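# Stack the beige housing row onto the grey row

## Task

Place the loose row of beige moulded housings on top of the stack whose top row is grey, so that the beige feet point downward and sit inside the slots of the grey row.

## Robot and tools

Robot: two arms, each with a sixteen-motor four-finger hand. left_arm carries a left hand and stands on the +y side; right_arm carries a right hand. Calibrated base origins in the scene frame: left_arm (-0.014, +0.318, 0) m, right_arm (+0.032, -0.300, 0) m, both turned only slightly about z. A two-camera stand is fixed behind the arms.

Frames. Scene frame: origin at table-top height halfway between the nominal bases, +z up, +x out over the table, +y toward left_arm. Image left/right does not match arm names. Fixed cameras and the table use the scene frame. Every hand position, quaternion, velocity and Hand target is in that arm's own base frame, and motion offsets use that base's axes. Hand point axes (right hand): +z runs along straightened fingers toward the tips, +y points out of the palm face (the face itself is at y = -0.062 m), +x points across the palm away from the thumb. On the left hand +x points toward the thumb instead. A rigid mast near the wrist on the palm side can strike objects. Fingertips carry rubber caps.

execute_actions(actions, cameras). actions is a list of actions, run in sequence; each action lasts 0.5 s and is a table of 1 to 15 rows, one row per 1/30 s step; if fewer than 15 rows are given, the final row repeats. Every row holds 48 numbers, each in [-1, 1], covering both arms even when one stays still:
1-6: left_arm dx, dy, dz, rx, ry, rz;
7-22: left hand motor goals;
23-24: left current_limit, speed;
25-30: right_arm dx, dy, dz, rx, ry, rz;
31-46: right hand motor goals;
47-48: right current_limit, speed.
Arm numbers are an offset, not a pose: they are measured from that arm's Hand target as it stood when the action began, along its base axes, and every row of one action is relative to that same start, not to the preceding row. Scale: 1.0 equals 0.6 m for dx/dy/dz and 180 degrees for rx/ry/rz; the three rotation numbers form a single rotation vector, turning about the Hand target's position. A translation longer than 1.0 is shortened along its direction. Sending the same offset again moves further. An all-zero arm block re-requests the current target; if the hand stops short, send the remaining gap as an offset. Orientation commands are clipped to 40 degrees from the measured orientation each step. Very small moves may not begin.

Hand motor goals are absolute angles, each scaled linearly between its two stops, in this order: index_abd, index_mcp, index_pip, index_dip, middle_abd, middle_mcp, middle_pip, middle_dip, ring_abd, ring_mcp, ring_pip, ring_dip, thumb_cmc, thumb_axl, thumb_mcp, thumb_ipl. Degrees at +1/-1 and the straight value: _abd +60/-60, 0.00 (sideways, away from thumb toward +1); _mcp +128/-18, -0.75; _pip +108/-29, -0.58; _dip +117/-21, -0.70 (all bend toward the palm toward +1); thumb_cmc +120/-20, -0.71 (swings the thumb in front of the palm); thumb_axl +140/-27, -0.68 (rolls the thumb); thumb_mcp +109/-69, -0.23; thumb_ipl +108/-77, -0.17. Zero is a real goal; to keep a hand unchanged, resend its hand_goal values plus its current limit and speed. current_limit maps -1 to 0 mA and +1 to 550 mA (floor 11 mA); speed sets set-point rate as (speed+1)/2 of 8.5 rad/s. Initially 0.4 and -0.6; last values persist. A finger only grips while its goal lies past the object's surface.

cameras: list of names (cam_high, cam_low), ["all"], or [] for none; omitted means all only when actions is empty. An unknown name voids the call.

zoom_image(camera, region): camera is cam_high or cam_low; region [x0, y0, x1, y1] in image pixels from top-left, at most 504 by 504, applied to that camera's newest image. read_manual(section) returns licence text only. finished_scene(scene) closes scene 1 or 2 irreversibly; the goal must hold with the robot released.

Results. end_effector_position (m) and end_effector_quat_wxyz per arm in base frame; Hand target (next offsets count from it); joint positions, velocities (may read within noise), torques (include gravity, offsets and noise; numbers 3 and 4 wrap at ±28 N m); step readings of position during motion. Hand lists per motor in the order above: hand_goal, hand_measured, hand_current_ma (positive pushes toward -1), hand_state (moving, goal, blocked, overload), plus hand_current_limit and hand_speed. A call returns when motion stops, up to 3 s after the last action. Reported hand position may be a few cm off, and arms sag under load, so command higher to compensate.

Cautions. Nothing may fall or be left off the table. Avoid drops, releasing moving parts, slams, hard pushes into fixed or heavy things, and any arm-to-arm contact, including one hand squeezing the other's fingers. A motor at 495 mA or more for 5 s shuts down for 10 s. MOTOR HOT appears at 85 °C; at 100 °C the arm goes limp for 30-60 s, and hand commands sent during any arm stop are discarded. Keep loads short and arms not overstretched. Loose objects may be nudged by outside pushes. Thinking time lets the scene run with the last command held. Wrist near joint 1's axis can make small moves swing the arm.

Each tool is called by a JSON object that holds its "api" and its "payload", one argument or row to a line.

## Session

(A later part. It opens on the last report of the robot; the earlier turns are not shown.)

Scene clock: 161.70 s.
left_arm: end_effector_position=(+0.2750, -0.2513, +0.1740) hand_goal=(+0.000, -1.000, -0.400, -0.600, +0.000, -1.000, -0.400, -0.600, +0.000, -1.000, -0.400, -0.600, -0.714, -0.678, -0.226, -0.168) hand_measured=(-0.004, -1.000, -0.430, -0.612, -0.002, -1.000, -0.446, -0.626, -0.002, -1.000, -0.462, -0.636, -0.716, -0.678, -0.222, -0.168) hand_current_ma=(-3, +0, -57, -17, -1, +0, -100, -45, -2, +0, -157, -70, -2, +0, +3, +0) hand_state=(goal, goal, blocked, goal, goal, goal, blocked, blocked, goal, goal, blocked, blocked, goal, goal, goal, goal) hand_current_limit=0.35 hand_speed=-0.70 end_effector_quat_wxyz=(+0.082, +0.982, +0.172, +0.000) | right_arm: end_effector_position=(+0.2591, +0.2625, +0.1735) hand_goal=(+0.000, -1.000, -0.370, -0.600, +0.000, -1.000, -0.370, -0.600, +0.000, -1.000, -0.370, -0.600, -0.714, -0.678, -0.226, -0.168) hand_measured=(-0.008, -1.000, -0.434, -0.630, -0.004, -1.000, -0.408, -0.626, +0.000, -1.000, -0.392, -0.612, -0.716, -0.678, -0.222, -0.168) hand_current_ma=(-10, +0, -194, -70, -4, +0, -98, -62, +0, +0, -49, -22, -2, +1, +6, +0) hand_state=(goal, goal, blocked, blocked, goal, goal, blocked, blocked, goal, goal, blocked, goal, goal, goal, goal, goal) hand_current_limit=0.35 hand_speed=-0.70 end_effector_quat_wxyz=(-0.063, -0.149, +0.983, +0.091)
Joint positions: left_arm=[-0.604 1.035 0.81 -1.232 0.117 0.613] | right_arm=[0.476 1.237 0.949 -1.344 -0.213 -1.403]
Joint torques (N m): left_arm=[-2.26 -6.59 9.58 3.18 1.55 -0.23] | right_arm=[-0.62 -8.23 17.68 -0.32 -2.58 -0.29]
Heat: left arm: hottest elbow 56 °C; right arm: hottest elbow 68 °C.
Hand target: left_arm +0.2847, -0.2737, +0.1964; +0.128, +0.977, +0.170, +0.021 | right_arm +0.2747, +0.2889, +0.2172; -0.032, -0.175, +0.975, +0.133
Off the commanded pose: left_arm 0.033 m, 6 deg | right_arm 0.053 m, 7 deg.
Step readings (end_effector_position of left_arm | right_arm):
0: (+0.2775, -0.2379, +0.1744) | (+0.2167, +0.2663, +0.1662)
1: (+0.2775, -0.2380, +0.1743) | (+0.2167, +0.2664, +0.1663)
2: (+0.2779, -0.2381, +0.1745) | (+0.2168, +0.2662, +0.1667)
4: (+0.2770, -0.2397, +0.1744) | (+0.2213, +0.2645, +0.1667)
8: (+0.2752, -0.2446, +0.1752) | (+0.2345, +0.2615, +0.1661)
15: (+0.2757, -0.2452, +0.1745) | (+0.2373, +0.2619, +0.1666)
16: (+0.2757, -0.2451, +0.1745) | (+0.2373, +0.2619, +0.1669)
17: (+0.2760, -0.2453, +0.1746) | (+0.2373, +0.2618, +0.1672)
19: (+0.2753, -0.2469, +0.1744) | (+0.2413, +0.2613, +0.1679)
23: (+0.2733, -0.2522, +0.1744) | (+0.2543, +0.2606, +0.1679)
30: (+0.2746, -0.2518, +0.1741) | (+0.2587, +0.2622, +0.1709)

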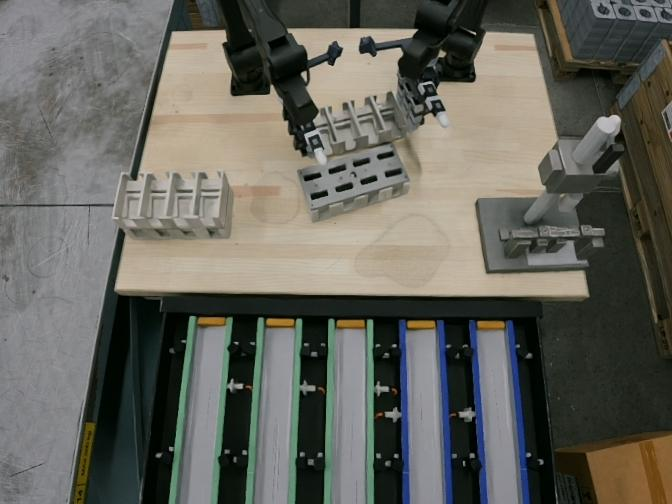

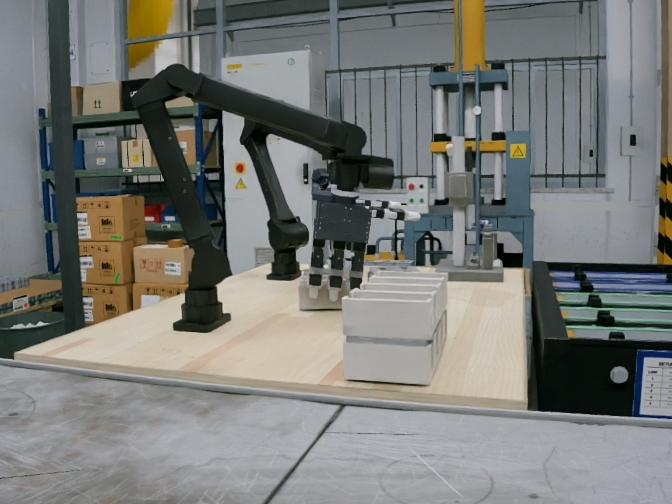

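{"api": "execute_actions", "payload": {
  "actions": [
    [[0.0068,-0.0188,0,0,0,0, 0,-1,-0.27,-0.54,0,-1,-0.28,-0.54,0,-1,-0.29,-0.54,-0.714,-0.678,-0.226,-0.168,0.5,-0.7, -0.006,0.019,0,0,0,0, 0,-1,-0.29,-0.54,0,-1,-0.27,-0.54,0,-1,-0.25,-0.54,-0.714,-0.678,-0.226,-0.168,0.5,-0.7]],
    [[0.0118,-0.0188,0.01,0,0,0, 0,-1,-0.19,-0.5,0,-1,-0.2,-0.5,0,-1,-0.21,-0.5,-0.714,-0.678,-0.226,-0.168,0.55,-0.7, -0.001,0.019,0.01,0,0,0, 0,-1,-0.21,-0.5,0,-1,-0.19,-0.5,0,-1,-0.17,-0.5,-0.714,-0.678,-0.226,-0.168,0.55,-0.7]],
    [[0.01,0,0.03,0,-0.01,0, 0,-1,-0.14,-0.48,0,-1,-0.15,-0.48,0,-1,-0.17,-0.48,-0.714,-0.678,-0.226,-0.168,0.58,-0.7, 0.01,0,0.03,0,-0.01,0, 0,-1,-0.17,-0.48,0,-1,-0.15,-0.48,0,-1,-0.13,-0.48,-0.714,-0.678,-0.226,-0.168,0.58,-0.7]],
    [[0.003,0,0.03,0,-0.005,0, 0,-1,-0.14,-0.48,0,-1,-0.15,-0.48,0,-1,-0.17,-0.48,-0.714,-0.678,-0.226,-0.168,0.6,-0.7, 0.003,0,0.03,0,-0.005,0, 0,-1,-0.17,-0.48,0,-1,-0.15,-0.48,0,-1,-0.13,-0.48,-0.714,-0.678,-0.226,-0.168,0.6,-0.7]]
  ],
  "cameras": ["cam_low"]
}}

Scene clock: 174.57 s.
left_arm: end_effector_position=(+0.2710, -0.2404, +0.1613) hand_goal=(+0.000, -1.000, -0.140, -0.480, +0.000, -1.000, -0.150, -0.480, +0.000, -1.000, -0.170, -0.480, -0.714, -0.678, -0.226, -0.168) hand_measured=(-0.012, -1.000, -0.252, -0.534, -0.006, -1.000, -0.266, -0.548, -0.008, -1.000, -0.294, -0.534, -0.716, -0.678, -0.222, -0.168) hand_current_ma=(-12, +0, -359, -126, -6, +0, -376, -176, -7, +0, -407, -126, -2, +0, +3, +0) hand_state=(goal, goal, blocked, blocked, goal, goal, blocked, blocked, goal, goal, blocked, blocked, goal, goal, goal, goal) hand_current_limit=0.60 hand_speed=-0.70 end_effector_quat_wxyz=(+0.038, +0.981, +0.190, +0.000) | right_arm: end_effector_position=(+0.2704, +0.2672, +0.2062) hand_goal=(+0.000, -1.000, -0.170, -0.480, +0.000, -1.000, -0.150, -0.480, +0.000, -1.000, -0.130, -0.480, -0.714, -0.678, -0.226, -0.168) hand_measured=(+0.000, -1.000, -0.338, -0.534, +0.004, -1.000, -0.310, -0.566, +0.006, -1.000, -0.320, -0.534, -0.716, -0.678, -0.222, -0.168) hand_current_ma=(+0, -1, -440, -152, +3, -1, -440, -283, +8, -1, -439, -152, -2, +1, +6, +0) hand_state=(goal, goal, blocked, blocked, goal, goal, blocked, blocked, goal, goal, blocked, blocked, goal, goal, goal, goal) hand_current_limit=0.60 hand_speed=-0.70 end_effector_quat_wxyz=(-0.050, -0.152, +0.984, +0.074)
Joint positions: left_arm=[-0.628 1.049 0.81 -1.277 0.052 0.558] | right_arm=[0.492 1.238 1.049 -1.427 -0.172 -1.389]
Joint torques (N m): left_arm=[-2.61 -6.83 17.95 2.45 2.51 0.13] | right_arm=[2.08 -9.76 18.62 0.61 -3.39 0.08]
Heat: left arm: hottest elbow 58 °C; right arm: hottest elbow 70 °C.
Hand target: left_arm +0.3037, -0.2963, +0.2384; +0.132, +0.976, +0.166, +0.044 | right_arm +0.2783, +0.3117, +0.2594; -0.008, -0.178, +0.976, +0.129
Off the commanded pose: left_arm 0.101 m, 12 deg | right_arm 0.070 m, 8 deg.
Step readings (end_effector_position of left_arm | right_arm):
0: (+0.2750, -0.2513, +0.1740) | (+0.2590, +0.2625, +0.1735)
1: (+0.2749, -0.2513, +0.1739) | (+0.2590, +0.2625, +0.1735)
2: (+0.2751, -0.2511, +0.1738) | (+0.2589, +0.2623, +0.1734)
4: (+0.2756, -0.2507, +0.1734) | (+0.2586, +0.2608, +0.1721)
8: (+0.2754, -0.2511, +0.1727) | (+0.2583, +0.2599, +0.1710)
15: (+0.2757, -0.2509, +0.1725) | (+0.2583, +0.2599, +0.1710)
16: (+0.2757, -0.2510, +0.1725) | (+0.2583, +0.2598, +0.1709)
17: (+0.2759, -0.2508, +0.1720) | (+0.2584, +0.2594, +0.1706)
19: (+0.2758, -0.2508, +0.1702) | (+0.2582, +0.2590, +0.1703)
23: (+0.2759, -0.2508, +0.1683) | (+0.2579, +0.2602, +0.1714)
30: (+0.2762, -0.2502, +0.1678) | (+0.2580, +0.2606, +0.1726)
31: (+0.2762, -0.2501, +0.1677) | (+0.2581, +0.2606, +0.1727)
32: (+0.2760, -0.2497, +0.1675) | (+0.2584, +0.2604, +0.1731)
34: (+0.2758, -0.2488, +0.1670) | (+0.2588, +0.2607, +0.1755)
38: (+0.2751, -0.2469, +0.1655) | (+0.2610, +0.2625, +0.1826)
45: (+0.2746, -0.2456, +0.1642) | (+0.2622, +0.2631, +0.1858)
46: (+0.2745, -0.2454, +0.1641) | (+0.2623, +0.2632, +0.1860)
47: (+0.2743, -0.2451, +0.1639) | (+0.2623, +0.2631, +0.1865)
49: (+0.2737, -0.2442, +0.1634) | (+0.2627, +0.2637, +0.1894)
53: (+0.2723, -0.2419, +0.1622) | (+0.2663, +0.2659, +0.1988)
60: (+0.2710, -0.2404, +0.1613) | (+0.2704, +0.2675, +0.2062)
Images, in order (width x height): cam_low 672x504.

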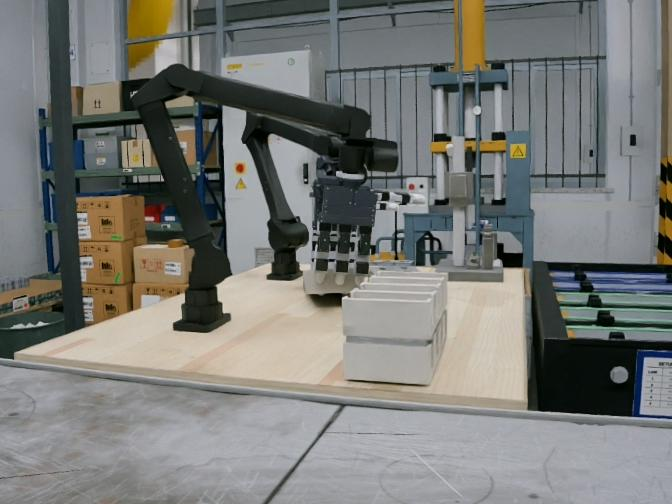

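{"api": "execute_actions", "payload": {
  "actions": [
    [[-0.005,0,0.045,0,-0.005,0, 0,-1,-0.15,-0.48,0,-1,-0.16,-0.48,0,-1,-0.18,-0.48,-0.714,-0.678,-0.226,-0.168,0.6,-0.7, -0.005,-0.01,-0.02,0,0,0, 0,-1,-0.2,-0.48,0,-1,-0.18,-0.48,0,-1,-0.17,-0.48,-0.714,-0.678,-0.226,-0.168,0.6,-0.7]],
    [[0,0,0.045,0,-0.005,0, 0,-1,-0.15,-0.48,0,-1,-0.16,-0.48,0,-1,-0.18,-0.48,-0.714,-0.678,-0.226,-0.168,0.6,-0.7, 0,0,0.01,0,0,0, 0,-1,-0.2,-0.48,0,-1,-0.18,-0.48,0,-1,-0.17,-0.48,-0.714,-0.678,-0.226,-0.168,0.6,-0.7]]
  ],
  "cameras": ["all"]
}}

Scene clock: 182.80 s.
left_arm: end_effector_position=(+0.2658, -0.2384, +0.2030) hand_goal=(+0.000, -1.000, -0.150, -0.480, +0.000, -1.000, -0.160, -0.480, +0.000, -1.000, -0.180, -0.480, -0.714, -0.678, -0.226, -0.168) hand_measured=(-0.014, -1.002, -0.252, -0.534, -0.002, -1.002, -0.254, -0.542, +0.002, -1.000, -0.184, -0.484, -0.716, -0.678, -0.222, -0.168) hand_current_ma=(-16, -1, -315, -126, -2, -1, -279, -160, +1, +0, -3, -3, -2, +0, +3, +0) hand_state=(goal, goal, blocked, blocked, goal, goal, blocked, blocked, goal, goal, goal, goal, goal, goal, goal, goal) hand_current_limit=0.60 hand_speed=-0.70 end_effector_quat_wxyz=(+0.031, +0.981, +0.194, +0.001) | right_arm: end_effector_position=(+0.2745, +0.2670, +0.2061) hand_goal=(+0.000, -1.000, -0.200, -0.480, +0.000, -1.000, -0.180, -0.480, +0.000, -1.000, -0.170, -0.480, -0.714, -0.678, -0.226, -0.168) hand_measured=(-0.004, -1.002, -0.288, -0.520, -0.004, -1.002, -0.282, -0.554, +0.002, -1.000, -0.174, -0.482, -0.716, -0.678, -0.222, -0.168) hand_current_ma=(-3, -1, -293, -104, -4, -1, -349, -233, +2, +0, -5, -3, -2, +1, +6, +0) hand_state=(goal, goal, blocked, blocked, goal, goal, blocked, blocked, goal, goal, goal, goal, goal, goal, goal, goal) hand_current_limit=0.60 hand_speed=-0.70 end_effector_quat_wxyz=(-0.042, -0.147, +0.986, +0.071)
Joint positions: left_arm=[-0.643 1.015 0.902 -1.409 0.04 0.536] | right_arm=[0.492 1.236 1.049 -1.416 -0.162 -1.378]
Joint torques (N m): left_arm=[-2.26 -6.18 19.96 2.96 2.14 0.19] | right_arm=[0.97 -9.76 16.47 0.5 -3.78 -0.09]
Heat: left arm: hottest elbow 63 °C; right arm: hottest elbow 71 °C.
Hand target: left_arm +0.3006, -0.2963, +0.2924; +0.135, +0.975, +0.164, +0.059 | right_arm +0.2754, +0.3057, +0.2534; -0.008, -0.178, +0.976, +0.129
Off the commanded pose: left_arm 0.112 m, 14 deg | right_arm 0.061 m, 9 deg.
Step readings (end_effector_position of left_arm | right_arm):
0: (+0.2710, -0.2404, +0.1613) | (+0.2705, +0.2672, +0.2062)
1: (+0.2708, -0.2403, +0.1612) | (+0.2705, +0.2672, +0.2062)
2: (+0.2703, -0.2399, +0.1611) | (+0.2705, +0.2672, +0.2062)
4: (+0.2682, -0.2395, +0.1617) | (+0.2706, +0.2676, +0.2064)
8: (+0.2644, -0.2389, +0.1638) | (+0.2720, +0.2686, +0.2069)
15: (+0.2631, -0.2380, +0.1687) | (+0.2726, +0.2689, +0.2070)
16: (+0.2630, -0.2379, +0.1691) | (+0.2727, +0.2689, +0.2070)
17: (+0.2628, -0.2379, +0.1699) | (+0.2727, +0.2689, +0.2070)
19: (+0.2624, -0.2380, +0.1745) | (+0.2727, +0.2689, +0.2070)
23: (+0.2630, -0.2380, +0.1875) | (+0.2731, +0.2681, +0.2064)
30: (+0.2653, -0.2387, +0.2029) | (+0.2739, +0.2670, +0.2056)

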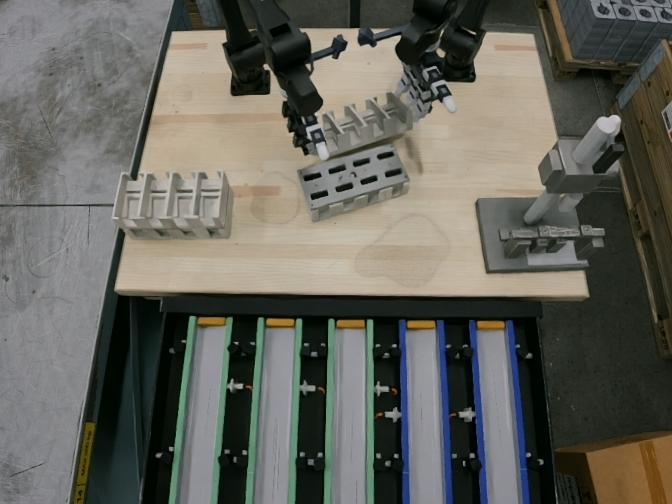

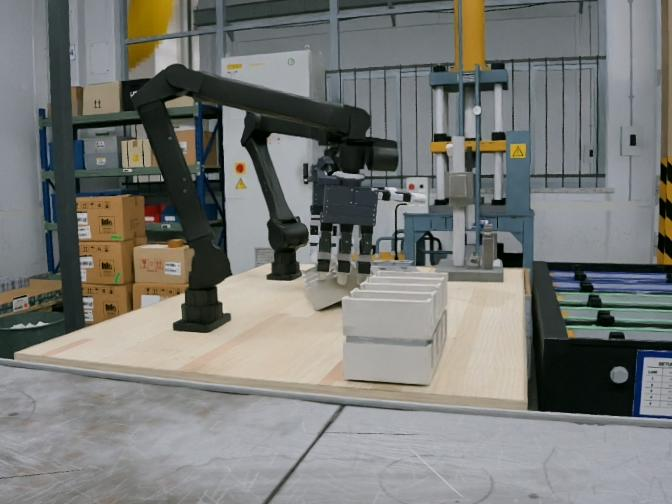

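{"api": "execute_actions", "payload": {
  "actions": [
    [[0,0,-0.06,0,0.01,0, 0,-1,-0.15,-0.48,0,-1,-0.16,-0.48,0,-1,-0.25,-0.52,-0.714,-0.678,-0.226,-0.168,0.6,-0.7, 0,0,-0.045,0,0.005,0, 0,-1,-0.2,-0.48,0,-1,-0.18,-0.48,0,-1,-0.25,-0.52,-0.714,-0.678,-0.226,-0.168,0.6,-0.7]],
    [[0,0,-0.05,0,0.01,0, 0,-1,-0.15,-0.48,0,-1,-0.16,-0.48,0,-1,-0.3,-0.52,-0.714,-0.678,-0.226,-0.168,0.6,-0.7, 0,0,-0.03,0,0.005,0, 0,-1,-0.2,-0.48,0,-1,-0.18,-0.48,0,-1,-0.3,-0.52,-0.714,-0.678,-0.226,-0.168,0.6,-0.7]],
    [[0,0,-0.03,0,0.01,0, 0,-1,-0.15,-0.48,0,-1,-0.16,-0.48,0,-1,-0.35,-0.52,-0.714,-0.678,-0.226,-0.168,0.6,-0.7, 0,0,-0.02,0,0.005,0, 0,-1,-0.2,-0.48,0,-1,-0.18,-0.48,0,-1,-0.35,-0.52,-0.714,-0.678,-0.226,-0.168,0.6,-0.7]]
  ],
  "cameras": ["all"]
}}

{"api": "zoom_image", "payload": {
  "camera": "cam_low",
  "region": [270, 230, 370, 320]
}}

Scene clock: 189.83 s.
left_arm: end_effector_position=(+0.2750, -0.2406, +0.1784) hand_goal=(+0.000, -1.000, -0.150, -0.480, +0.000, -1.000, -0.160, -0.480, +0.000, -1.000, -0.350, -0.520, -0.714, -0.678, -0.226, -0.168) hand_measured=(-0.024, -1.002, -0.270, -0.544, -0.020, -1.002, -0.268, -0.542, +0.002, -0.998, -0.346, -0.518, -0.716, -0.678, -0.222, -0.168) hand_current_ma=(-33, -1, -394, -165, -26, -1, -338, -160, +1, +1, +3, +0, -2, +0, +3, +0) hand_state=(blocked, goal, blocked, blocked, blocked, goal, blocked, blocked, goal, goal, goal, goal, goal, goal, goal, goal) hand_current_limit=0.60 hand_speed=-0.70 end_effector_quat_wxyz=(+0.030, +0.978, +0.207, -0.015) | right_arm: end_effector_position=(+0.2888, +0.2761, +0.2079) hand_goal=(+0.000, -1.000, -0.200, -0.480, +0.000, -1.000, -0.180, -0.480, +0.000, -1.000, -0.350, -0.520, -0.714, -0.678, -0.226, -0.168) hand_measured=(-0.036, -1.000, -0.290, -0.520, +0.000, -1.002, -0.368, -0.568, +0.040, -1.000, -0.346, -0.506, -0.716, -0.678, -0.222, -0.168) hand_current_ma=(-78, -1, -295, -105, +0, -2, -440, -293, +89, +0, +6, +24, -2, +1, +6, +0) hand_state=(blocked, goal, blocked, blocked, goal, goal, blocked, blocked, blocked, goal, goal, goal, goal, goal, goal, goal) hand_current_limit=0.60 hand_speed=-0.70 end_effector_quat_wxyz=(-0.014, -0.148, +0.985, +0.090)
Joint positions: left_arm=[-0.624 1.065 0.874 -1.354 0.063 0.529] | right_arm=[0.488 1.241 1.047 -1.343 -0.18 -1.377]
Joint torques (N m): left_arm=[-1.55 -4.84 11.25 6.38 3.32 0.43] | right_arm=[1.38 -6.65 7.68 2.56 -3.84 -0.1]
Heat: left arm: hottest elbow 72 °C; right arm: hottest elbow 72 °C.
Hand target: left_arm +0.3007, -0.2963, +0.2085; +0.127, +0.977, +0.170, +0.014 | right_arm +0.2753, +0.3057, +0.1962; -0.031, -0.175, +0.975, +0.133
Off the commanded pose: left_arm 0.068 m, 12 deg | right_arm 0.034 m, 6 deg.
Step readings (end_effector_position of left_arm | right_arm):
0: (+0.2658, -0.2384, +0.2030) | (+0.2745, +0.2670, +0.2061)
1: (+0.2658, -0.2384, +0.2030) | (+0.2745, +0.2670, +0.2061)
2: (+0.2657, -0.2385, +0.2030) | (+0.2746, +0.2671, +0.2061)
4: (+0.2657, -0.2386, +0.2029) | (+0.2757, +0.2678, +0.2064)
8: (+0.2660, -0.2387, +0.2017) | (+0.2768, +0.2685, +0.2066)
15: (+0.2662, -0.2386, +0.2013) | (+0.2773, +0.2688, +0.2067)
16: (+0.2663, -0.2387, +0.2013) | (+0.2774, +0.2688, +0.2067)
17: (+0.2666, -0.2390, +0.2012) | (+0.2776, +0.2691, +0.2069)
19: (+0.2680, -0.2395, +0.2000) | (+0.2789, +0.2699, +0.2069)
23: (+0.2722, -0.2392, +0.1931) | (+0.2820, +0.2711, +0.2063)
30: (+0.2738, -0.2398, +0.1853) | (+0.2864, +0.2737, +0.2067)
31: (+0.2738, -0.2399, +0.1848) | (+0.2867, +0.2739, +0.2068)
32: (+0.2735, -0.2401, +0.1839) | (+0.2870, +0.2745, +0.2070)
34: (+0.2732, -0.2409, +0.1802) | (+0.2881, +0.2759, +0.2073)
38: (+0.2748, -0.2408, +0.1784) | (+0.2887, +0.2762, +0.2078)
45: (+0.2750, -0.2406, +0.1784) | (+0.2888, +0.2761, +0.2079)

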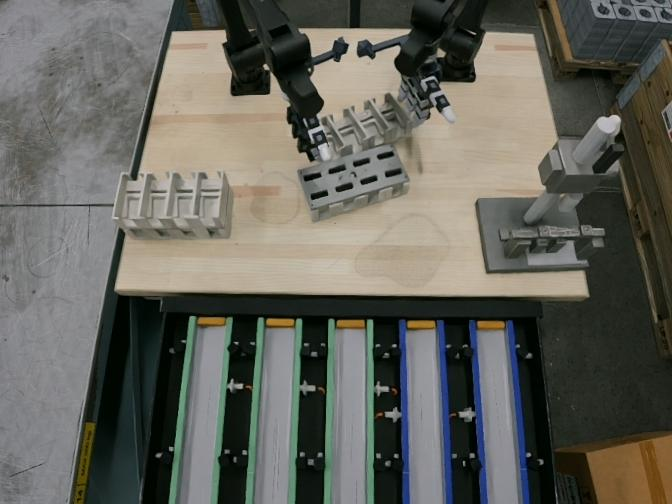

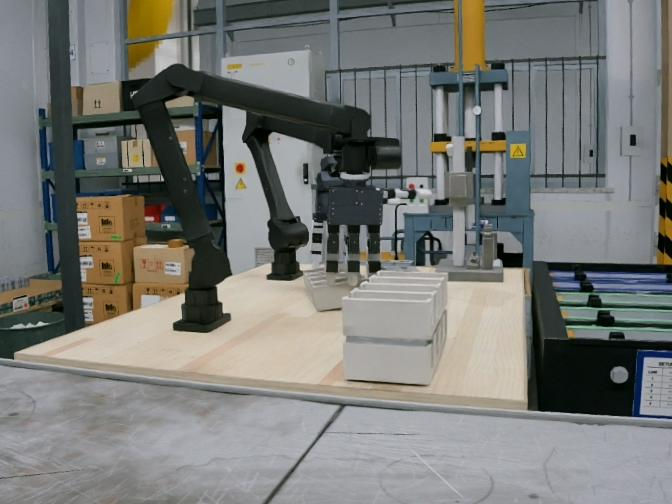

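Scaled by 5.040.

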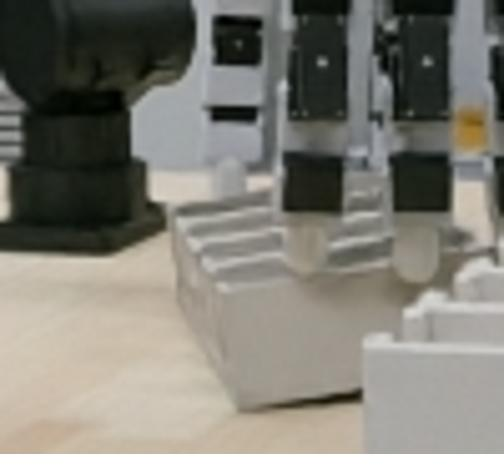

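{"api": "execute_actions", "payload": {
  "actions": [
    [[0,0.01,-0.03,0,0,0, 0,-1,-0.19,-0.5,0,-1,-0.2,-0.5,0,-1,-0.4,-0.54,-0.714,-0.678,-0.226,-0.168,0.5,-0.7, 0,-0.01,-0.05,0,0,0, 0,-1,-0.25,-0.5,0,-1,-0.25,-0.5,0,-1,-0.4,-0.54,-0.714,-0.678,-0.226,-0.168,0.5,-0.7]],
    [[0,0.01,-0.03,0,0,0, 0,-1,-0.22,-0.5,0,-1,-0.22,-0.5,0,-1,-0.4,-0.54,-0.714,-0.678,-0.226,-0.168,0.5,-0.7, 0,-0.01,-0.05,0,0,0, 0,-1,-0.28,-0.52,0,-1,-0.28,-0.52,0,-1,-0.4,-0.54,-0.714,-0.678,-0.226,-0.168,0.5,-0.7]]
  ],
  "cameras": ["all"]
}}

{"api": "zoom_image", "payload": {
  "camera": "cam_low",
  "region": [270, 230, 370, 320]
}}

{"api": "zoom_image", "payload": {
  "camera": "cam_high",
  "region": [280, 50, 460, 230]
}}

Scene clock: 201.60 s.
left_arm: end_effector_position=(+0.2865, -0.2596, +0.1610) hand_goal=(+0.000, -1.000, -0.220, -0.500, +0.000, -1.000, -0.220, -0.500, +0.000, -1.000, -0.400, -0.540, -0.714, -0.678, -0.226, -0.168) hand_measured=(+0.004, -1.000, -0.278, -0.542, +0.004, -1.000, -0.282, -0.546, +0.002, -0.996, -0.398, -0.538, -0.716, -0.678, -0.222, -0.168) hand_current_ma=(+2, +0, -141, -92, +3, +0, -153, -102, +1, +3, +2, +2, -1, +0, +3, +0) hand_state=(goal, goal, blocked, blocked, goal, goal, blocked, blocked, goal, goal, goal, goal, goal, goal, goal, goal) hand_current_limit=0.50 hand_speed=-0.70 end_effector_quat_wxyz=(+0.083, +0.978, +0.193, -0.003) | right_arm: end_effector_position=(+0.2814, +0.2850, +0.1940) hand_goal=(+0.000, -1.000, -0.280, -0.520, +0.000, -1.000, -0.280, -0.520, +0.000, -1.000, -0.400, -0.540, -0.714, -0.678, -0.226, -0.168) hand_measured=(+0.052, -1.000, -0.248, -0.522, +0.024, -1.002, -0.336, -0.550, +0.004, -0.998, -0.402, -0.542, -0.716, -0.678, -0.220, -0.168) hand_current_ma=(+120, +0, +79, -3, +44, -1, -162, -69, +3, +3, -3, -1, -2, +1, +10, +0) hand_state=(blocked, goal, blocked, goal, blocked, goal, blocked, blocked, goal, goal, goal, goal, goal, goal, goal, goal) hand_current_limit=0.50 hand_speed=-0.70 end_effector_quat_wxyz=(+0.018, -0.172, +0.976, +0.136)
Joint positions: left_arm=[-0.615 1.083 0.807 -1.178 0.118 0.559] | right_arm=[0.487 1.209 0.949 -1.191 -0.248 -1.417]
Joint torques (N m): left_arm=[0.26 -4.84 9.14 4 1.68 0.32] | right_arm=[-1.32 -0.85 4.15 3 -1.22 -0.03]
Heat: left arm: hottest elbow 72 °C; right arm: hottest elbow 69 °C.
Hand target: left_arm +0.3007, -0.2843, +0.1725; +0.127, +0.977, +0.170, +0.014 | right_arm +0.2753, +0.2936, +0.1361; -0.032, -0.175, +0.975, +0.133
Off the commanded pose: left_arm 0.031 m, 6 deg | right_arm 0.059 m, 6 deg.
Step readings (end_effector_position of left_arm | right_arm):
0: (+0.2750, -0.2406, +0.1784) | (+0.2888, +0.2761, +0.2079)
1: (+0.2748, -0.2406, +0.1781) | (+0.2888, +0.2762, +0.2078)
2: (+0.2753, -0.2411, +0.1776) | (+0.2888, +0.2762, +0.2072)
4: (+0.2772, -0.2411, +0.1754) | (+0.2899, +0.2759, +0.2083)
8: (+0.2800, -0.2445, +0.1686) | (+0.2867, +0.2875, +0.2142)
15: (+0.2859, -0.2592, +0.1731) | (+0.2842, +0.2870, +0.1969)
16: (+0.2860, -0.2593, +0.1731) | (+0.2841, +0.2870, +0.1968)
17: (+0.2861, -0.2593, +0.1728) | (+0.2839, +0.2874, +0.1963)
19: (+0.2865, -0.2597, +0.1709) | (+0.2836, +0.2871, +0.1954)
23: (+0.2862, -0.2597, +0.1646) | (+0.2819, +0.2856, +0.1943)
30: (+0.2864, -0.2596, +0.1611) | (+0.2816, +0.2851, +0.1941)

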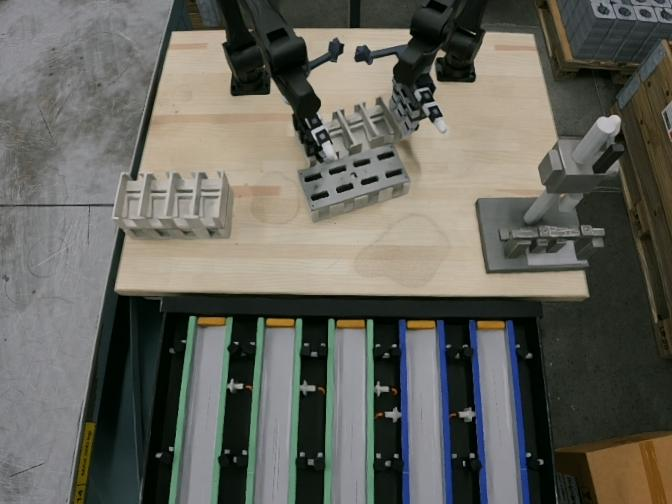

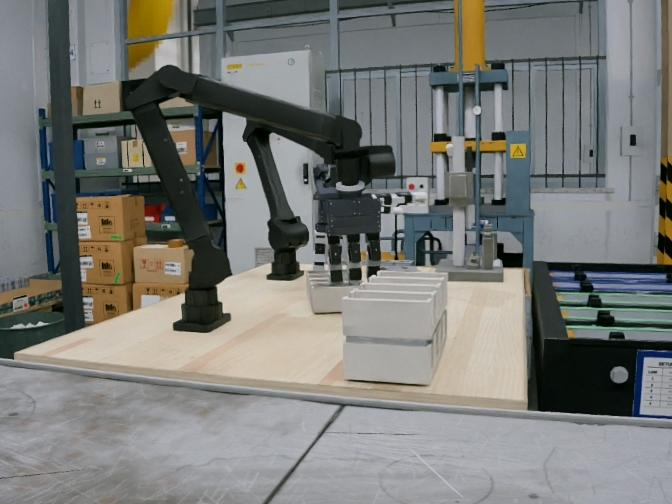

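Scaled by 5.040.

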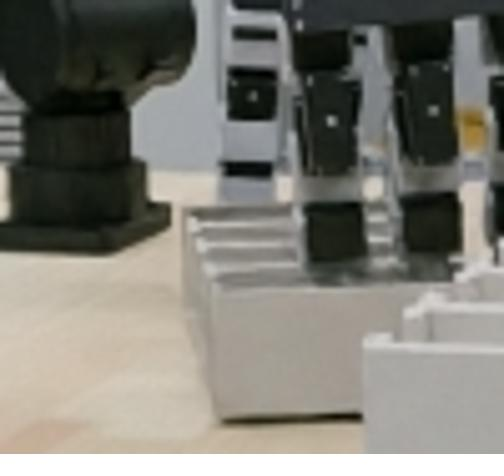

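Scaled by 2.800.

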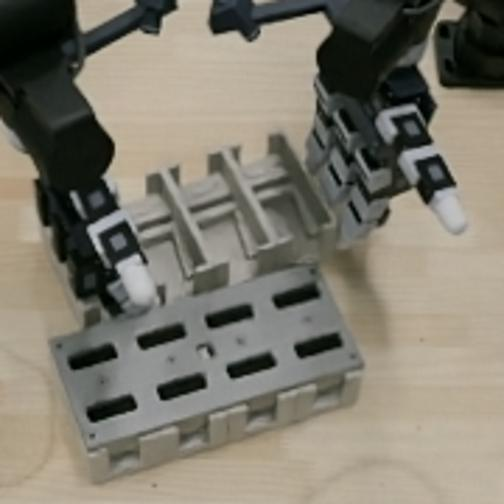

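{"api": "execute_actions", "payload": {
  "actions": [
    [[0,0.02,0,0,0,0, 0,-1,-0.5,-0.6,0,-1,-0.5,-0.6,0,-1,-0.5,-0.6,-0.714,-0.678,-0.226,-0.168,0.3,-0.7, 0,0,0.16,0,0,0, 0,-1,-0.4,-0.6,0,-1,-0.4,-0.6,0,-1,-0.4,-0.6,-0.714,-0.678,-0.226,-0.168,0.3,-0.7]],
    [[-0.017,0.06,0,0,0,0, 0,-1,-0.56,-0.6,0,-1,-0.56,-0.6,0,-1,-0.56,-0.6,-0.714,-0.678,-0.226,-0.168,0.3,-0.7, 0,0,0.05,0,0,0, 0,-1,-0.56,-0.6,0,-1,-0.56,-0.6,0,-1,-0.56,-0.6,-0.714,-0.678,-0.226,-0.168,0.3,-0.7]],
    [[0,0,0,0,0,0, 0,-1,-0.56,-0.6,0,-1,-0.56,-0.6,0,-1,-0.56,-0.6,-0.714,-0.678,-0.226,-0.168,0.3,-0.7, 0.025,-0.08,0,0,0,0, 0,-1,-0.56,-0.6,0,-1,-0.56,-0.6,0,-1,-0.56,-0.6,-0.714,-0.678,-0.226,-0.168,0.3,-0.7]]
  ],
  "cameras": ["all"]
}}

{"api": "zoom_image", "payload": {
  "camera": "cam_low",
  "region": [270, 230, 370, 320]
}}

{"api": "zoom_image", "payload": {
  "camera": "cam_high",
  "region": [280, 50, 460, 230]
}}

Scene clock: 211.70 s.
left_arm: end_effector_position=(+0.2927, -0.2398, +0.1720) hand_goal=(+0.000, -1.000, -0.560, -0.600, +0.000, -1.000, -0.560, -0.600, +0.000, -1.000, -0.560, -0.600, -0.714, -0.678, -0.226, -0.168) hand_measured=(+0.002, -0.998, -0.558, -0.602, +0.002, -1.000, -0.556, -0.604, +0.002, -1.000, -0.556, -0.602, -0.716, -0.678, -0.222, -0.168) hand_current_ma=(+1, +1, +2, -2, +1, +0, +2, -2, +1, +0, +3, -1, -1, +0, +3, +0) hand_state=(goal, goal, goal, goal, goal, goal, goal, goal, goal, goal, goal, goal, goal, goal, goal, goal) hand_current_limit=0.30 hand_speed=-0.70 end_effector_quat_wxyz=(+0.128, +0.977, +0.170, +0.015) | right_arm: end_effector_position=(+0.2784, +0.2435, +0.2393) hand_goal=(+0.000, -1.000, -0.560, -0.600, +0.000, -1.000, -0.560, -0.600, +0.000, -1.000, -0.560, -0.600, -0.714, -0.678, -0.226, -0.168) hand_measured=(-0.004, -0.998, -0.556, -0.600, -0.002, -1.000, -0.558, -0.604, +0.002, -0.998, -0.558, -0.598, -0.716, -0.678, -0.220, -0.168) hand_current_ma=(-4, +2, +4, +0, -2, +1, +3, -4, +1, +1, +3, +2, -2, +1, +10, +0) hand_state=(goal, goal, goal, goal, goal, goal, goal, goal, goal, goal, goal, goal, goal, goal, goal, goal) hand_current_limit=0.30 hand_speed=-0.70 end_effector_quat_wxyz=(-0.056, -0.169, +0.976, +0.126)
Joint positions: left_arm=[-0.504 1.017 0.76 -1.127 0.179 0.705] | right_arm=[0.367 1.228 1.094 -1.5 -0.27 -1.556]
Joint torques (N m): left_arm=[0.38 -6.65 7.84 -0.08 0.42 0.11] | right_arm=[-2.84 -8.59 15.02 -0.44 -0.47 -0.13]
Heat: left arm: hottest elbow 70 °C; right arm: hottest elbow 66 °C.
Hand target: left_arm +0.2905, -0.2363, +0.1725; +0.127, +0.977, +0.170, +0.013 | right_arm +0.2903, +0.2457, +0.2624; -0.031, -0.175, +0.975, +0.133
Off the commanded pose: left_arm 0.004 m, 0 deg | right_arm 0.026 m, 3 deg.
Step readings (end_effector_position of left_arm | right_arm):
0: (+0.2865, -0.2596, +0.1610) | (+0.2814, +0.2851, +0.1942)
1: (+0.2865, -0.2595, +0.1610) | (+0.2813, +0.2851, +0.1941)
2: (+0.2868, -0.2600, +0.1614) | (+0.2805, +0.2855, +0.1965)
4: (+0.2895, -0.2631, +0.1643) | (+0.2775, +0.2858, +0.2003)
8: (+0.2947, -0.2692, +0.1697) | (+0.2712, +0.2828, +0.2023)
15: (+0.2952, -0.2705, +0.1709) | (+0.2662, +0.2806, +0.2066)
16: (+0.2952, -0.2705, +0.1709) | (+0.2663, +0.2806, +0.2075)
17: (+0.2951, -0.2695, +0.1705) | (+0.2658, +0.2809, +0.2094)
19: (+0.2951, -0.2634, +0.1692) | (+0.2651, +0.2817, +0.2159)
23: (+0.2956, -0.2440, +0.1678) | (+0.2659, +0.2832, +0.2310)
30: (+0.2935, -0.2397, +0.1720) | (+0.2664, +0.2837, +0.2374)
31: (+0.2933, -0.2397, +0.1720) | (+0.2662, +0.2836, +0.2373)
32: (+0.2932, -0.2397, +0.1720) | (+0.2656, +0.2825, +0.2373)
34: (+0.2930, -0.2397, +0.1719) | (+0.2670, +0.2760, +0.2374)
38: (+0.2929, -0.2396, +0.1719) | (+0.2797, +0.2526, +0.2383)
45: (+0.2927, -0.2397, +0.1720) | (+0.2804, +0.2437, +0.2390)

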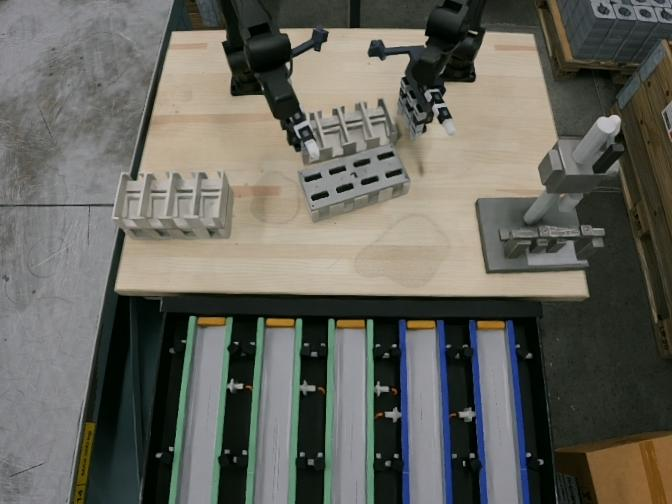

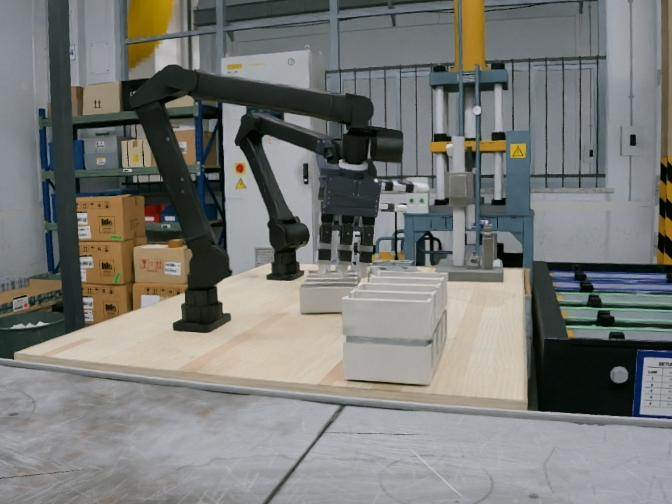

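Scaled by 5.040.

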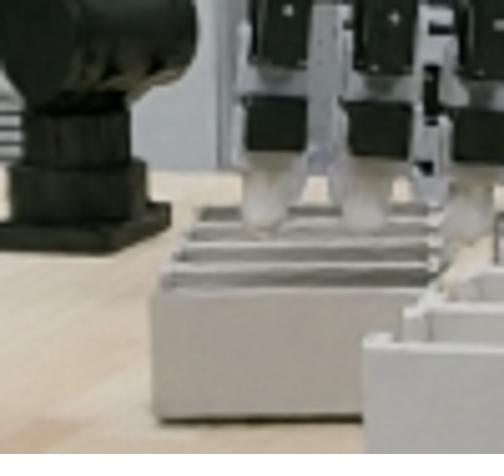

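Scaled by 2.800.

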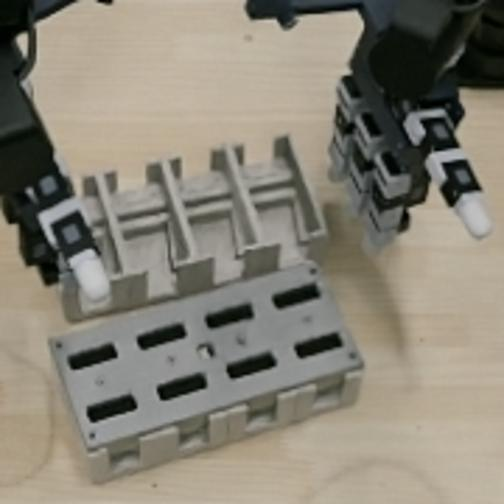

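{"api": "execute_actions", "payload": {
  "actions": [
    [[-0.0185,-0.006,0,0,0,-0.02, 0,-1,-0.56,-0.6,0,-1,-0.56,-0.6,0,-1,-0.56,-0.6,-0.714,-0.678,-0.226,-0.168,0.3,-0.7, -0.0137,-0.076,0,0,0,-0.037, 0,-1,-0.56,-0.6,0,-1,-0.56,-0.6,0,-1,-0.56,-0.6,-0.714,-0.678,-0.226,-0.168,0.3,-0.7]],
    [[0,0,0,0,0,0, 0,-1,-0.56,-0.6,0,-1,-0.56,-0.6,0,-1,-0.56,-0.6,-0.714,-0.678,-0.226,-0.168,0.3,-0.7, 0,0,-0.09,0,0,0, 0,-1,-0.56,-0.6,0,-1,-0.56,-0.6,0,-1,-0.56,-0.6,-0.714,-0.678,-0.226,-0.168,0.3,-0.7]],
    [[0,0,0,0,0,0, 0,-1,-0.56,-0.6,0,-1,-0.56,-0.6,0,-1,-0.56,-0.6,-0.714,-0.678,-0.226,-0.168,0.3,-0.7, 0,0,-0.06,0,0,0, 0,-1,-0.56,-0.6,0,-1,-0.56,-0.6,0,-1,-0.56,-0.6,-0.714,-0.678,-0.226,-0.168,0.3,-0.7]],
    [[0.0104,-0.0352,0.005,0,0,0, 0,-1,-0.5,-0.6,0,-1,-0.5,-0.6,0,-1,-0.5,-0.6,-0.714,-0.678,-0.226,-0.168,0.3,-0.7, -0.0087,0.0356,0.01,0,0,0, 0,-1,-0.5,-0.6,0,-1,-0.5,-0.6,0,-1,-0.5,-0.6,-0.714,-0.678,-0.226,-0.168,0.3,-0.7]],
    [[0.0066,-0.0224,0.015,0,0,0, 0,-1,-0.4,-0.6,0,-1,-0.4,-0.6,0,-1,-0.4,-0.6,-0.714,-0.678,-0.226,-0.168,0.3,-0.7, -0.0055,0.0227,0.02,0,0,0, 0,-1,-0.4,-0.6,0,-1,-0.4,-0.6,0,-1,-0.4,-0.6,-0.714,-0.678,-0.226,-0.168,0.3,-0.7]]
  ],
  "cameras": ["all"]
}}

{"api": "zoom_image", "payload": {
  "camera": "cam_low",
  "region": [270, 230, 370, 320]
}}

{"api": "zoom_image", "payload": {
  "camera": "cam_high",
  "region": [280, 50, 460, 230]
}}

Scene clock: 243.97 s.
left_arm: end_effector_position=(+0.2743, -0.2620, +0.1605) hand_goal=(+0.000, -1.000, -0.400, -0.600, +0.000, -1.000, -0.400, -0.600, +0.000, -1.000, -0.400, -0.600, -0.714, -0.678, -0.226, -0.168) hand_measured=(+0.002, -0.998, -0.402, -0.602, +0.002, -1.000, -0.402, -0.604, +0.002, -1.000, -0.402, -0.602, -0.716, -0.678, -0.222, -0.168) hand_current_ma=(+1, +1, -2, -2, +1, +0, -2, -2, +1, +0, -2, -1, -1, +0, +3, +0) hand_state=(goal, goal, goal, goal, goal, goal, goal, goal, goal, goal, goal, goal, goal, goal, goal, goal) hand_current_limit=0.30 hand_speed=-0.70 end_effector_quat_wxyz=(+0.114, +0.983, +0.142, -0.008) | right_arm: end_effector_position=(+0.2714, +0.2257, +0.1742) hand_goal=(+0.000, -1.000, -0.400, -0.600, +0.000, -1.000, -0.400, -0.600, +0.000, -1.000, -0.400, -0.600, -0.714, -0.678, -0.226, -0.168) hand_measured=(-0.006, -1.000, -0.434, -0.606, -0.002, -1.000, -0.420, -0.606, +0.002, -1.000, -0.406, -0.602, -0.716, -0.678, -0.220, -0.168) hand_current_ma=(-6, +0, -85, -8, -2, +0, -42, -8, +1, +0, -10, -2, -2, +1, +10, +0) hand_state=(goal, goal, blocked, goal, goal, goal, goal, goal, goal, goal, goal, goal, goal, goal, goal, goal) hand_current_limit=0.30 hand_speed=-0.70 end_effector_quat_wxyz=(-0.034, -0.113, +0.985, +0.125)
Joint positions: left_arm=[-0.584 1.055 0.767 -1.141 0.18 0.688] | right_arm=[0.336 1.168 0.875 -1.289 -0.26 -1.464]
Joint torques (N m): left_arm=[-0.44 -6.07 12.66 0.32 0.16 -0.07] | right_arm=[-0.97 -8.41 12.59 -0.57 -0.89 0.11]
Heat: left arm: hottest elbow 63 °C; right arm: hottest elbow 66 °C.
Hand target: left_arm +0.2896, -0.2744, +0.1845; +0.127, +0.982, +0.140, +0.010 | right_arm +0.2736, +0.2351, +0.1904; -0.024, -0.118, +0.984, +0.134
Off the commanded pose: left_arm 0.031 m, 3 deg | right_arm 0.019 m, 2 deg.
Step readings (end_effector_position of left_arm | right_arm):
0: (+0.2927, -0.2398, +0.1720) | (+0.2783, +0.2435, +0.2393)
1: (+0.2926, -0.2398, +0.1720) | (+0.2784, +0.2433, +0.2395)
2: (+0.2920, -0.2401, +0.1720) | (+0.2788, +0.2424, +0.2403)
4: (+0.2901, -0.2407, +0.1720) | (+0.2819, +0.2351, +0.2453)
8: (+0.2870, -0.2414, +0.1725) | (+0.2872, +0.2130, +0.2620)
15: (+0.2852, -0.2419, +0.1732) | (+0.2852, +0.2042, +0.2700)
16: (+0.2851, -0.2420, +0.1732) | (+0.2846, +0.2041, +0.2690)
17: (+0.2851, -0.2420, +0.1732) | (+0.2842, +0.2041, +0.2661)
19: (+0.2849, -0.2420, +0.1732) | (+0.2832, +0.2038, +0.2530)
23: (+0.2848, -0.2421, +0.1732) | (+0.2755, +0.2018, +0.2209)
30: (+0.2848, -0.2421, +0.1732) | (+0.2791, +0.2026, +0.2103)
31: (+0.2848, -0.2421, +0.1732) | (+0.2796, +0.2027, +0.2104)
32: (+0.2848, -0.2421, +0.1732) | (+0.2804, +0.2029, +0.2092)
34: (+0.2848, -0.2421, +0.1732) | (+0.2824, +0.2034, +0.2027)
38: (+0.2848, -0.2421, +0.1732) | (+0.2789, +0.2024, +0.1844)
45: (+0.2848, -0.2421, +0.1732) | (+0.2802, +0.2028, +0.1761)
46: (+0.2848, -0.2421, +0.1732) | (+0.2805, +0.2028, +0.1761)
47: (+0.2844, -0.2426, +0.1732) | (+0.2806, +0.2030, +0.1762)
49: (+0.2827, -0.2448, +0.1726) | (+0.2800, +0.2051, +0.1762)
53: (+0.2769, -0.2527, +0.1685) | (+0.2754, +0.2137, +0.1761)
60: (+0.2766, -0.2540, +0.1645) | (+0.2741, +0.2175, +0.1761)
61: (+0.2768, -0.2539, +0.1645) | (+0.2744, +0.2176, +0.1761)
62: (+0.2765, -0.2543, +0.1642) | (+0.2742, +0.2181, +0.1760)
64: (+0.2755, -0.2557, +0.1629) | (+0.2744, +0.2183, +0.1744)
68: (+0.2721, -0.2603, +0.1588) | (+0.2721, +0.2230, +0.1743)
75: (+0.2729, -0.2613, +0.1585) | (+0.2711, +0.2257, +0.1742)

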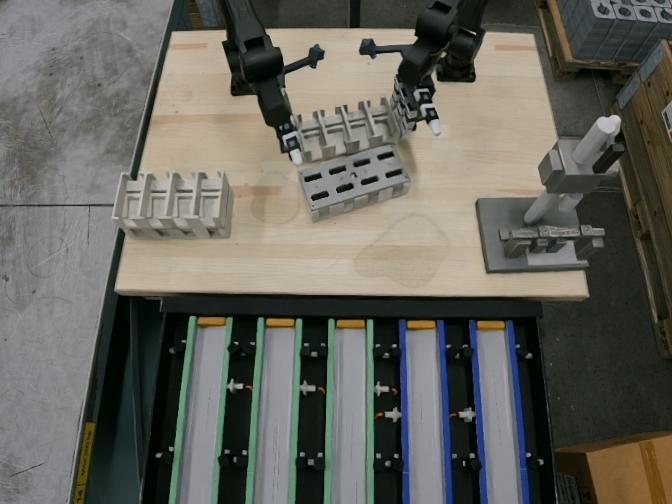

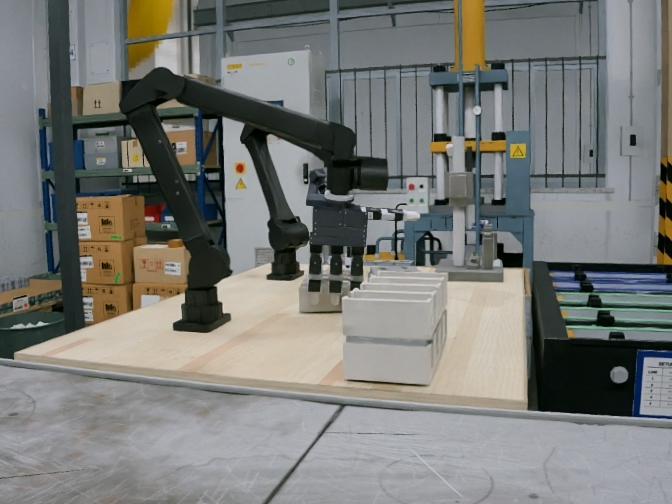

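Scaled by 5.040.

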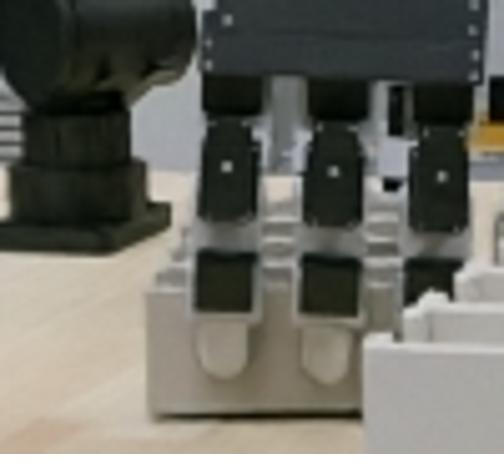

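Scaled by 2.800.

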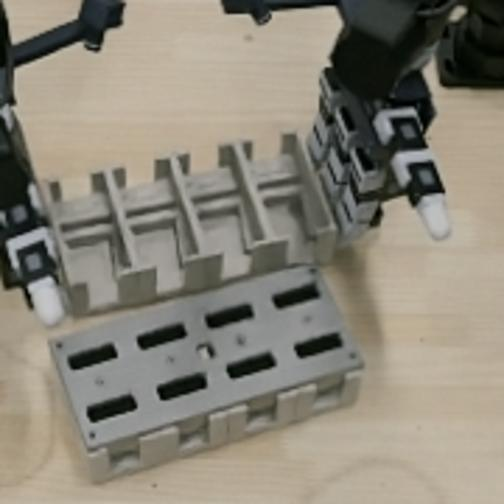

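{"api": "zoom_image", "payload": {
  "camera": "cam_high",
  "region": [370, 70, 450, 150]
}}

Scaled by 6.300.

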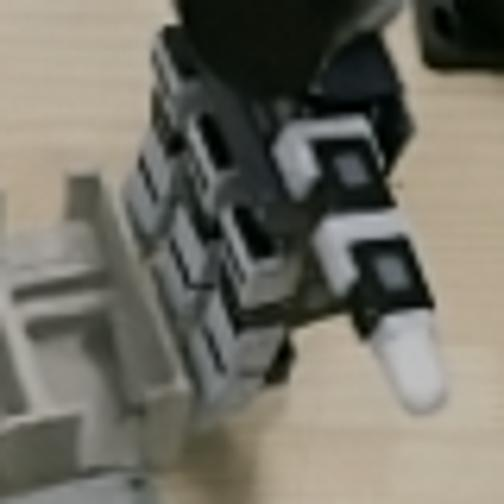

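{"api": "execute_actions", "payload": {
  "actions": [
    [[0.0175,0.0053,0.02,0,0,0, 0,-1,-0.5,-0.6,0,-1,-0.5,-0.6,0,-1,-0.5,-0.6,-0.714,-0.678,-0.226,-0.168,0.3,-0.7, -0.0203,-0.0222,0,0,0,0, 0,-1,-0.5,-0.6,0,-1,-0.5,-0.6,0,-1,-0.5,-0.6,-0.714,-0.678,-0.226,-0.168,0.3,-0.7]],
    [[0.0057,-0.0192,0.01,0,0,0, 0,-1,-0.4,-0.6,0,-1,-0.4,-0.6,0,-1,-0.4,-0.6,-0.714,-0.678,-0.226,-0.168,0.3,-0.7, -0.004,0.0162,0.01,0,0,0, 0,-1,-0.4,-0.6,0,-1,-0.4,-0.6,0,-1,-0.4,-0.6,-0.714,-0.678,-0.226,-0.168,0.3,-0.7]]
  ],
  "cameras": ["all"]
}}

{"api": "zoom_image", "payload": {
  "camera": "cam_low",
  "region": [270, 230, 370, 320]
}}

{"api": "zoom_image", "payload": {
  "camera": "cam_high",
  "region": [370, 70, 450, 150]
}}

Scene clock: 265.97 s.
left_arm: end_effector_position=(+0.2864, -0.2653, +0.1719) hand_goal=(+0.000, -1.000, -0.400, -0.600, +0.000, -1.000, -0.400, -0.600, +0.000, -1.000, -0.400, -0.600, -0.714, -0.678, -0.226, -0.168) hand_measured=(+0.002, -1.000, -0.404, -0.602, +0.002, -1.000, -0.416, -0.604, +0.002, -1.000, -0.432, -0.606, -0.716, -0.678, -0.222, -0.168) hand_current_ma=(+1, +0, -3, -2, +1, +0, -25, -3, +2, +0, -64, -6, -1, +0, +3, +0) hand_state=(goal, goal, goal, goal, goal, goal, goal, goal, goal, goal, blocked, goal, goal, goal, goal, goal) hand_current_limit=0.30 hand_speed=-0.70 end_effector_quat_wxyz=(+0.106, +0.984, +0.143, -0.009) | right_arm: end_effector_position=(+0.2636, +0.2236, +0.1889) hand_goal=(+0.000, -1.000, -0.400, -0.600, +0.000, -1.000, -0.400, -0.600, +0.000, -1.000, -0.400, -0.600, -0.714, -0.678, -0.226, -0.168) hand_measured=(-0.006, -1.000, -0.434, -0.606, -0.004, -1.000, -0.422, -0.604, +0.002, -1.000, -0.410, -0.602, -0.716, -0.678, -0.220, -0.168) hand_current_ma=(-6, +0, -85, -8, -3, +0, -46, -6, +1, +0, -16, -2, -2, +1, +10, +0) hand_state=(goal, goal, blocked, goal, goal, goal, blocked, goal, goal, goal, goal, goal, goal, goal, goal, goal) hand_current_limit=0.30 hand_speed=-0.70 end_effector_quat_wxyz=(-0.022, -0.113, +0.985, +0.128)
Joint positions: left_arm=[-0.576 1.089 0.827 -1.182 0.171 0.696] | right_arm=[0.339 1.116 0.875 -1.314 -0.259 -1.458]
Joint torques (N m): left_arm=[-0.5 -5.25 13.65 0.46 0.58 -0.04] | right_arm=[-1.03 -7.06 11.21 -0.47 -0.89 0.13]
Heat: left arm: hottest elbow 70 °C; right arm: hottest elbow 67 °C.
Hand target: left_arm +0.3036, -0.2828, +0.2026; +0.127, +0.982, +0.140, +0.010 | right_arm +0.2589, +0.2314, +0.1964; -0.024, -0.118, +0.984, +0.134
Off the commanded pose: left_arm 0.039 m, 3 deg | right_arm 0.012 m, 1 deg.
Step readings (end_effector_position of left_arm | right_arm):
0: (+0.2744, -0.2619, +0.1605) | (+0.2714, +0.2257, +0.1742)
1: (+0.2745, -0.2620, +0.1606) | (+0.2713, +0.2257, +0.1743)
2: (+0.2748, -0.2622, +0.1612) | (+0.2709, +0.2259, +0.1749)
4: (+0.2756, -0.2627, +0.1631) | (+0.2688, +0.2263, +0.1785)
8: (+0.2821, -0.2637, +0.1710) | (+0.2651, +0.2253, +0.1871)
15: (+0.2850, -0.2640, +0.1750) | (+0.2632, +0.2248, +0.1906)
16: (+0.2849, -0.2640, +0.1746) | (+0.2632, +0.2248, +0.1906)
17: (+0.2850, -0.2640, +0.1742) | (+0.2631, +0.2247, +0.1905)
19: (+0.2856, -0.2639, +0.1734) | (+0.2632, +0.2236, +0.1896)
23: (+0.2863, -0.2649, +0.1721) | (+0.2635, +0.2233, +0.1892)
30: (+0.2863, -0.2653, +0.1718) | (+0.2635, +0.2236, +0.1890)

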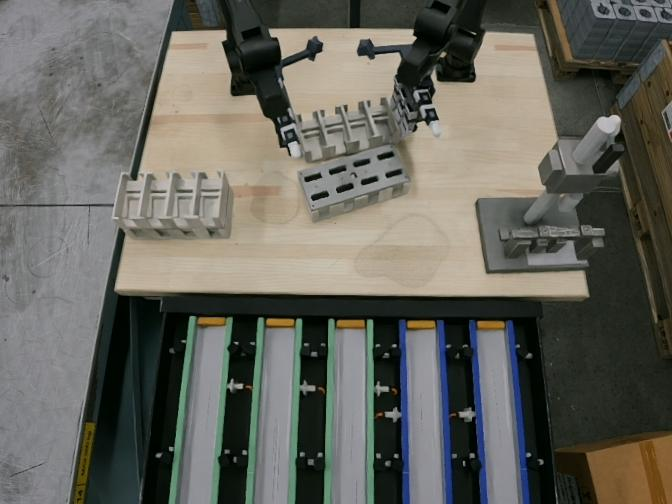

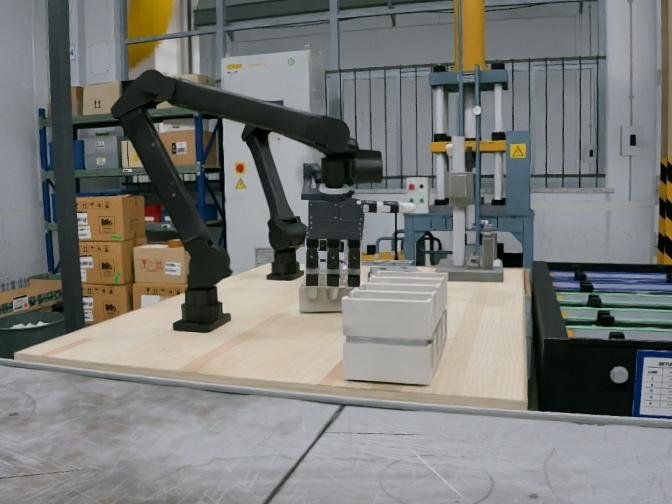

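Scaled by 5.040.

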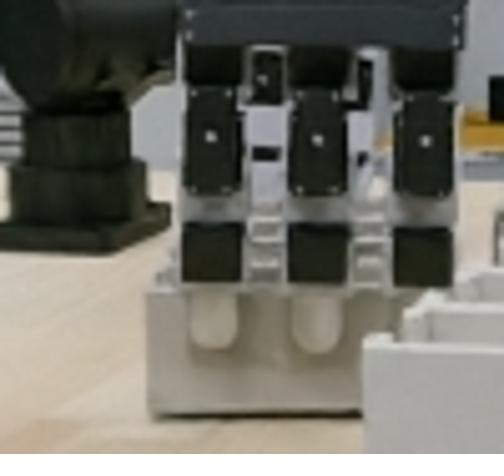

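Scaled by 6.300.

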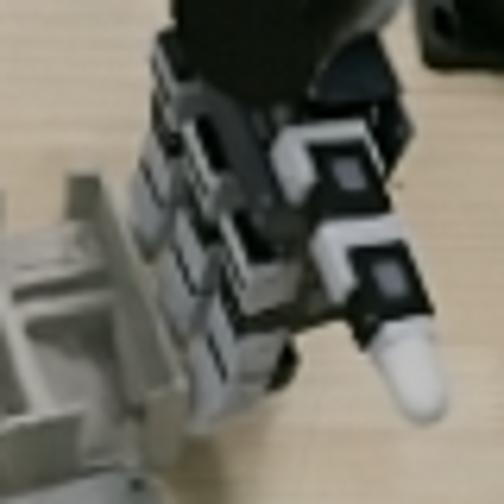

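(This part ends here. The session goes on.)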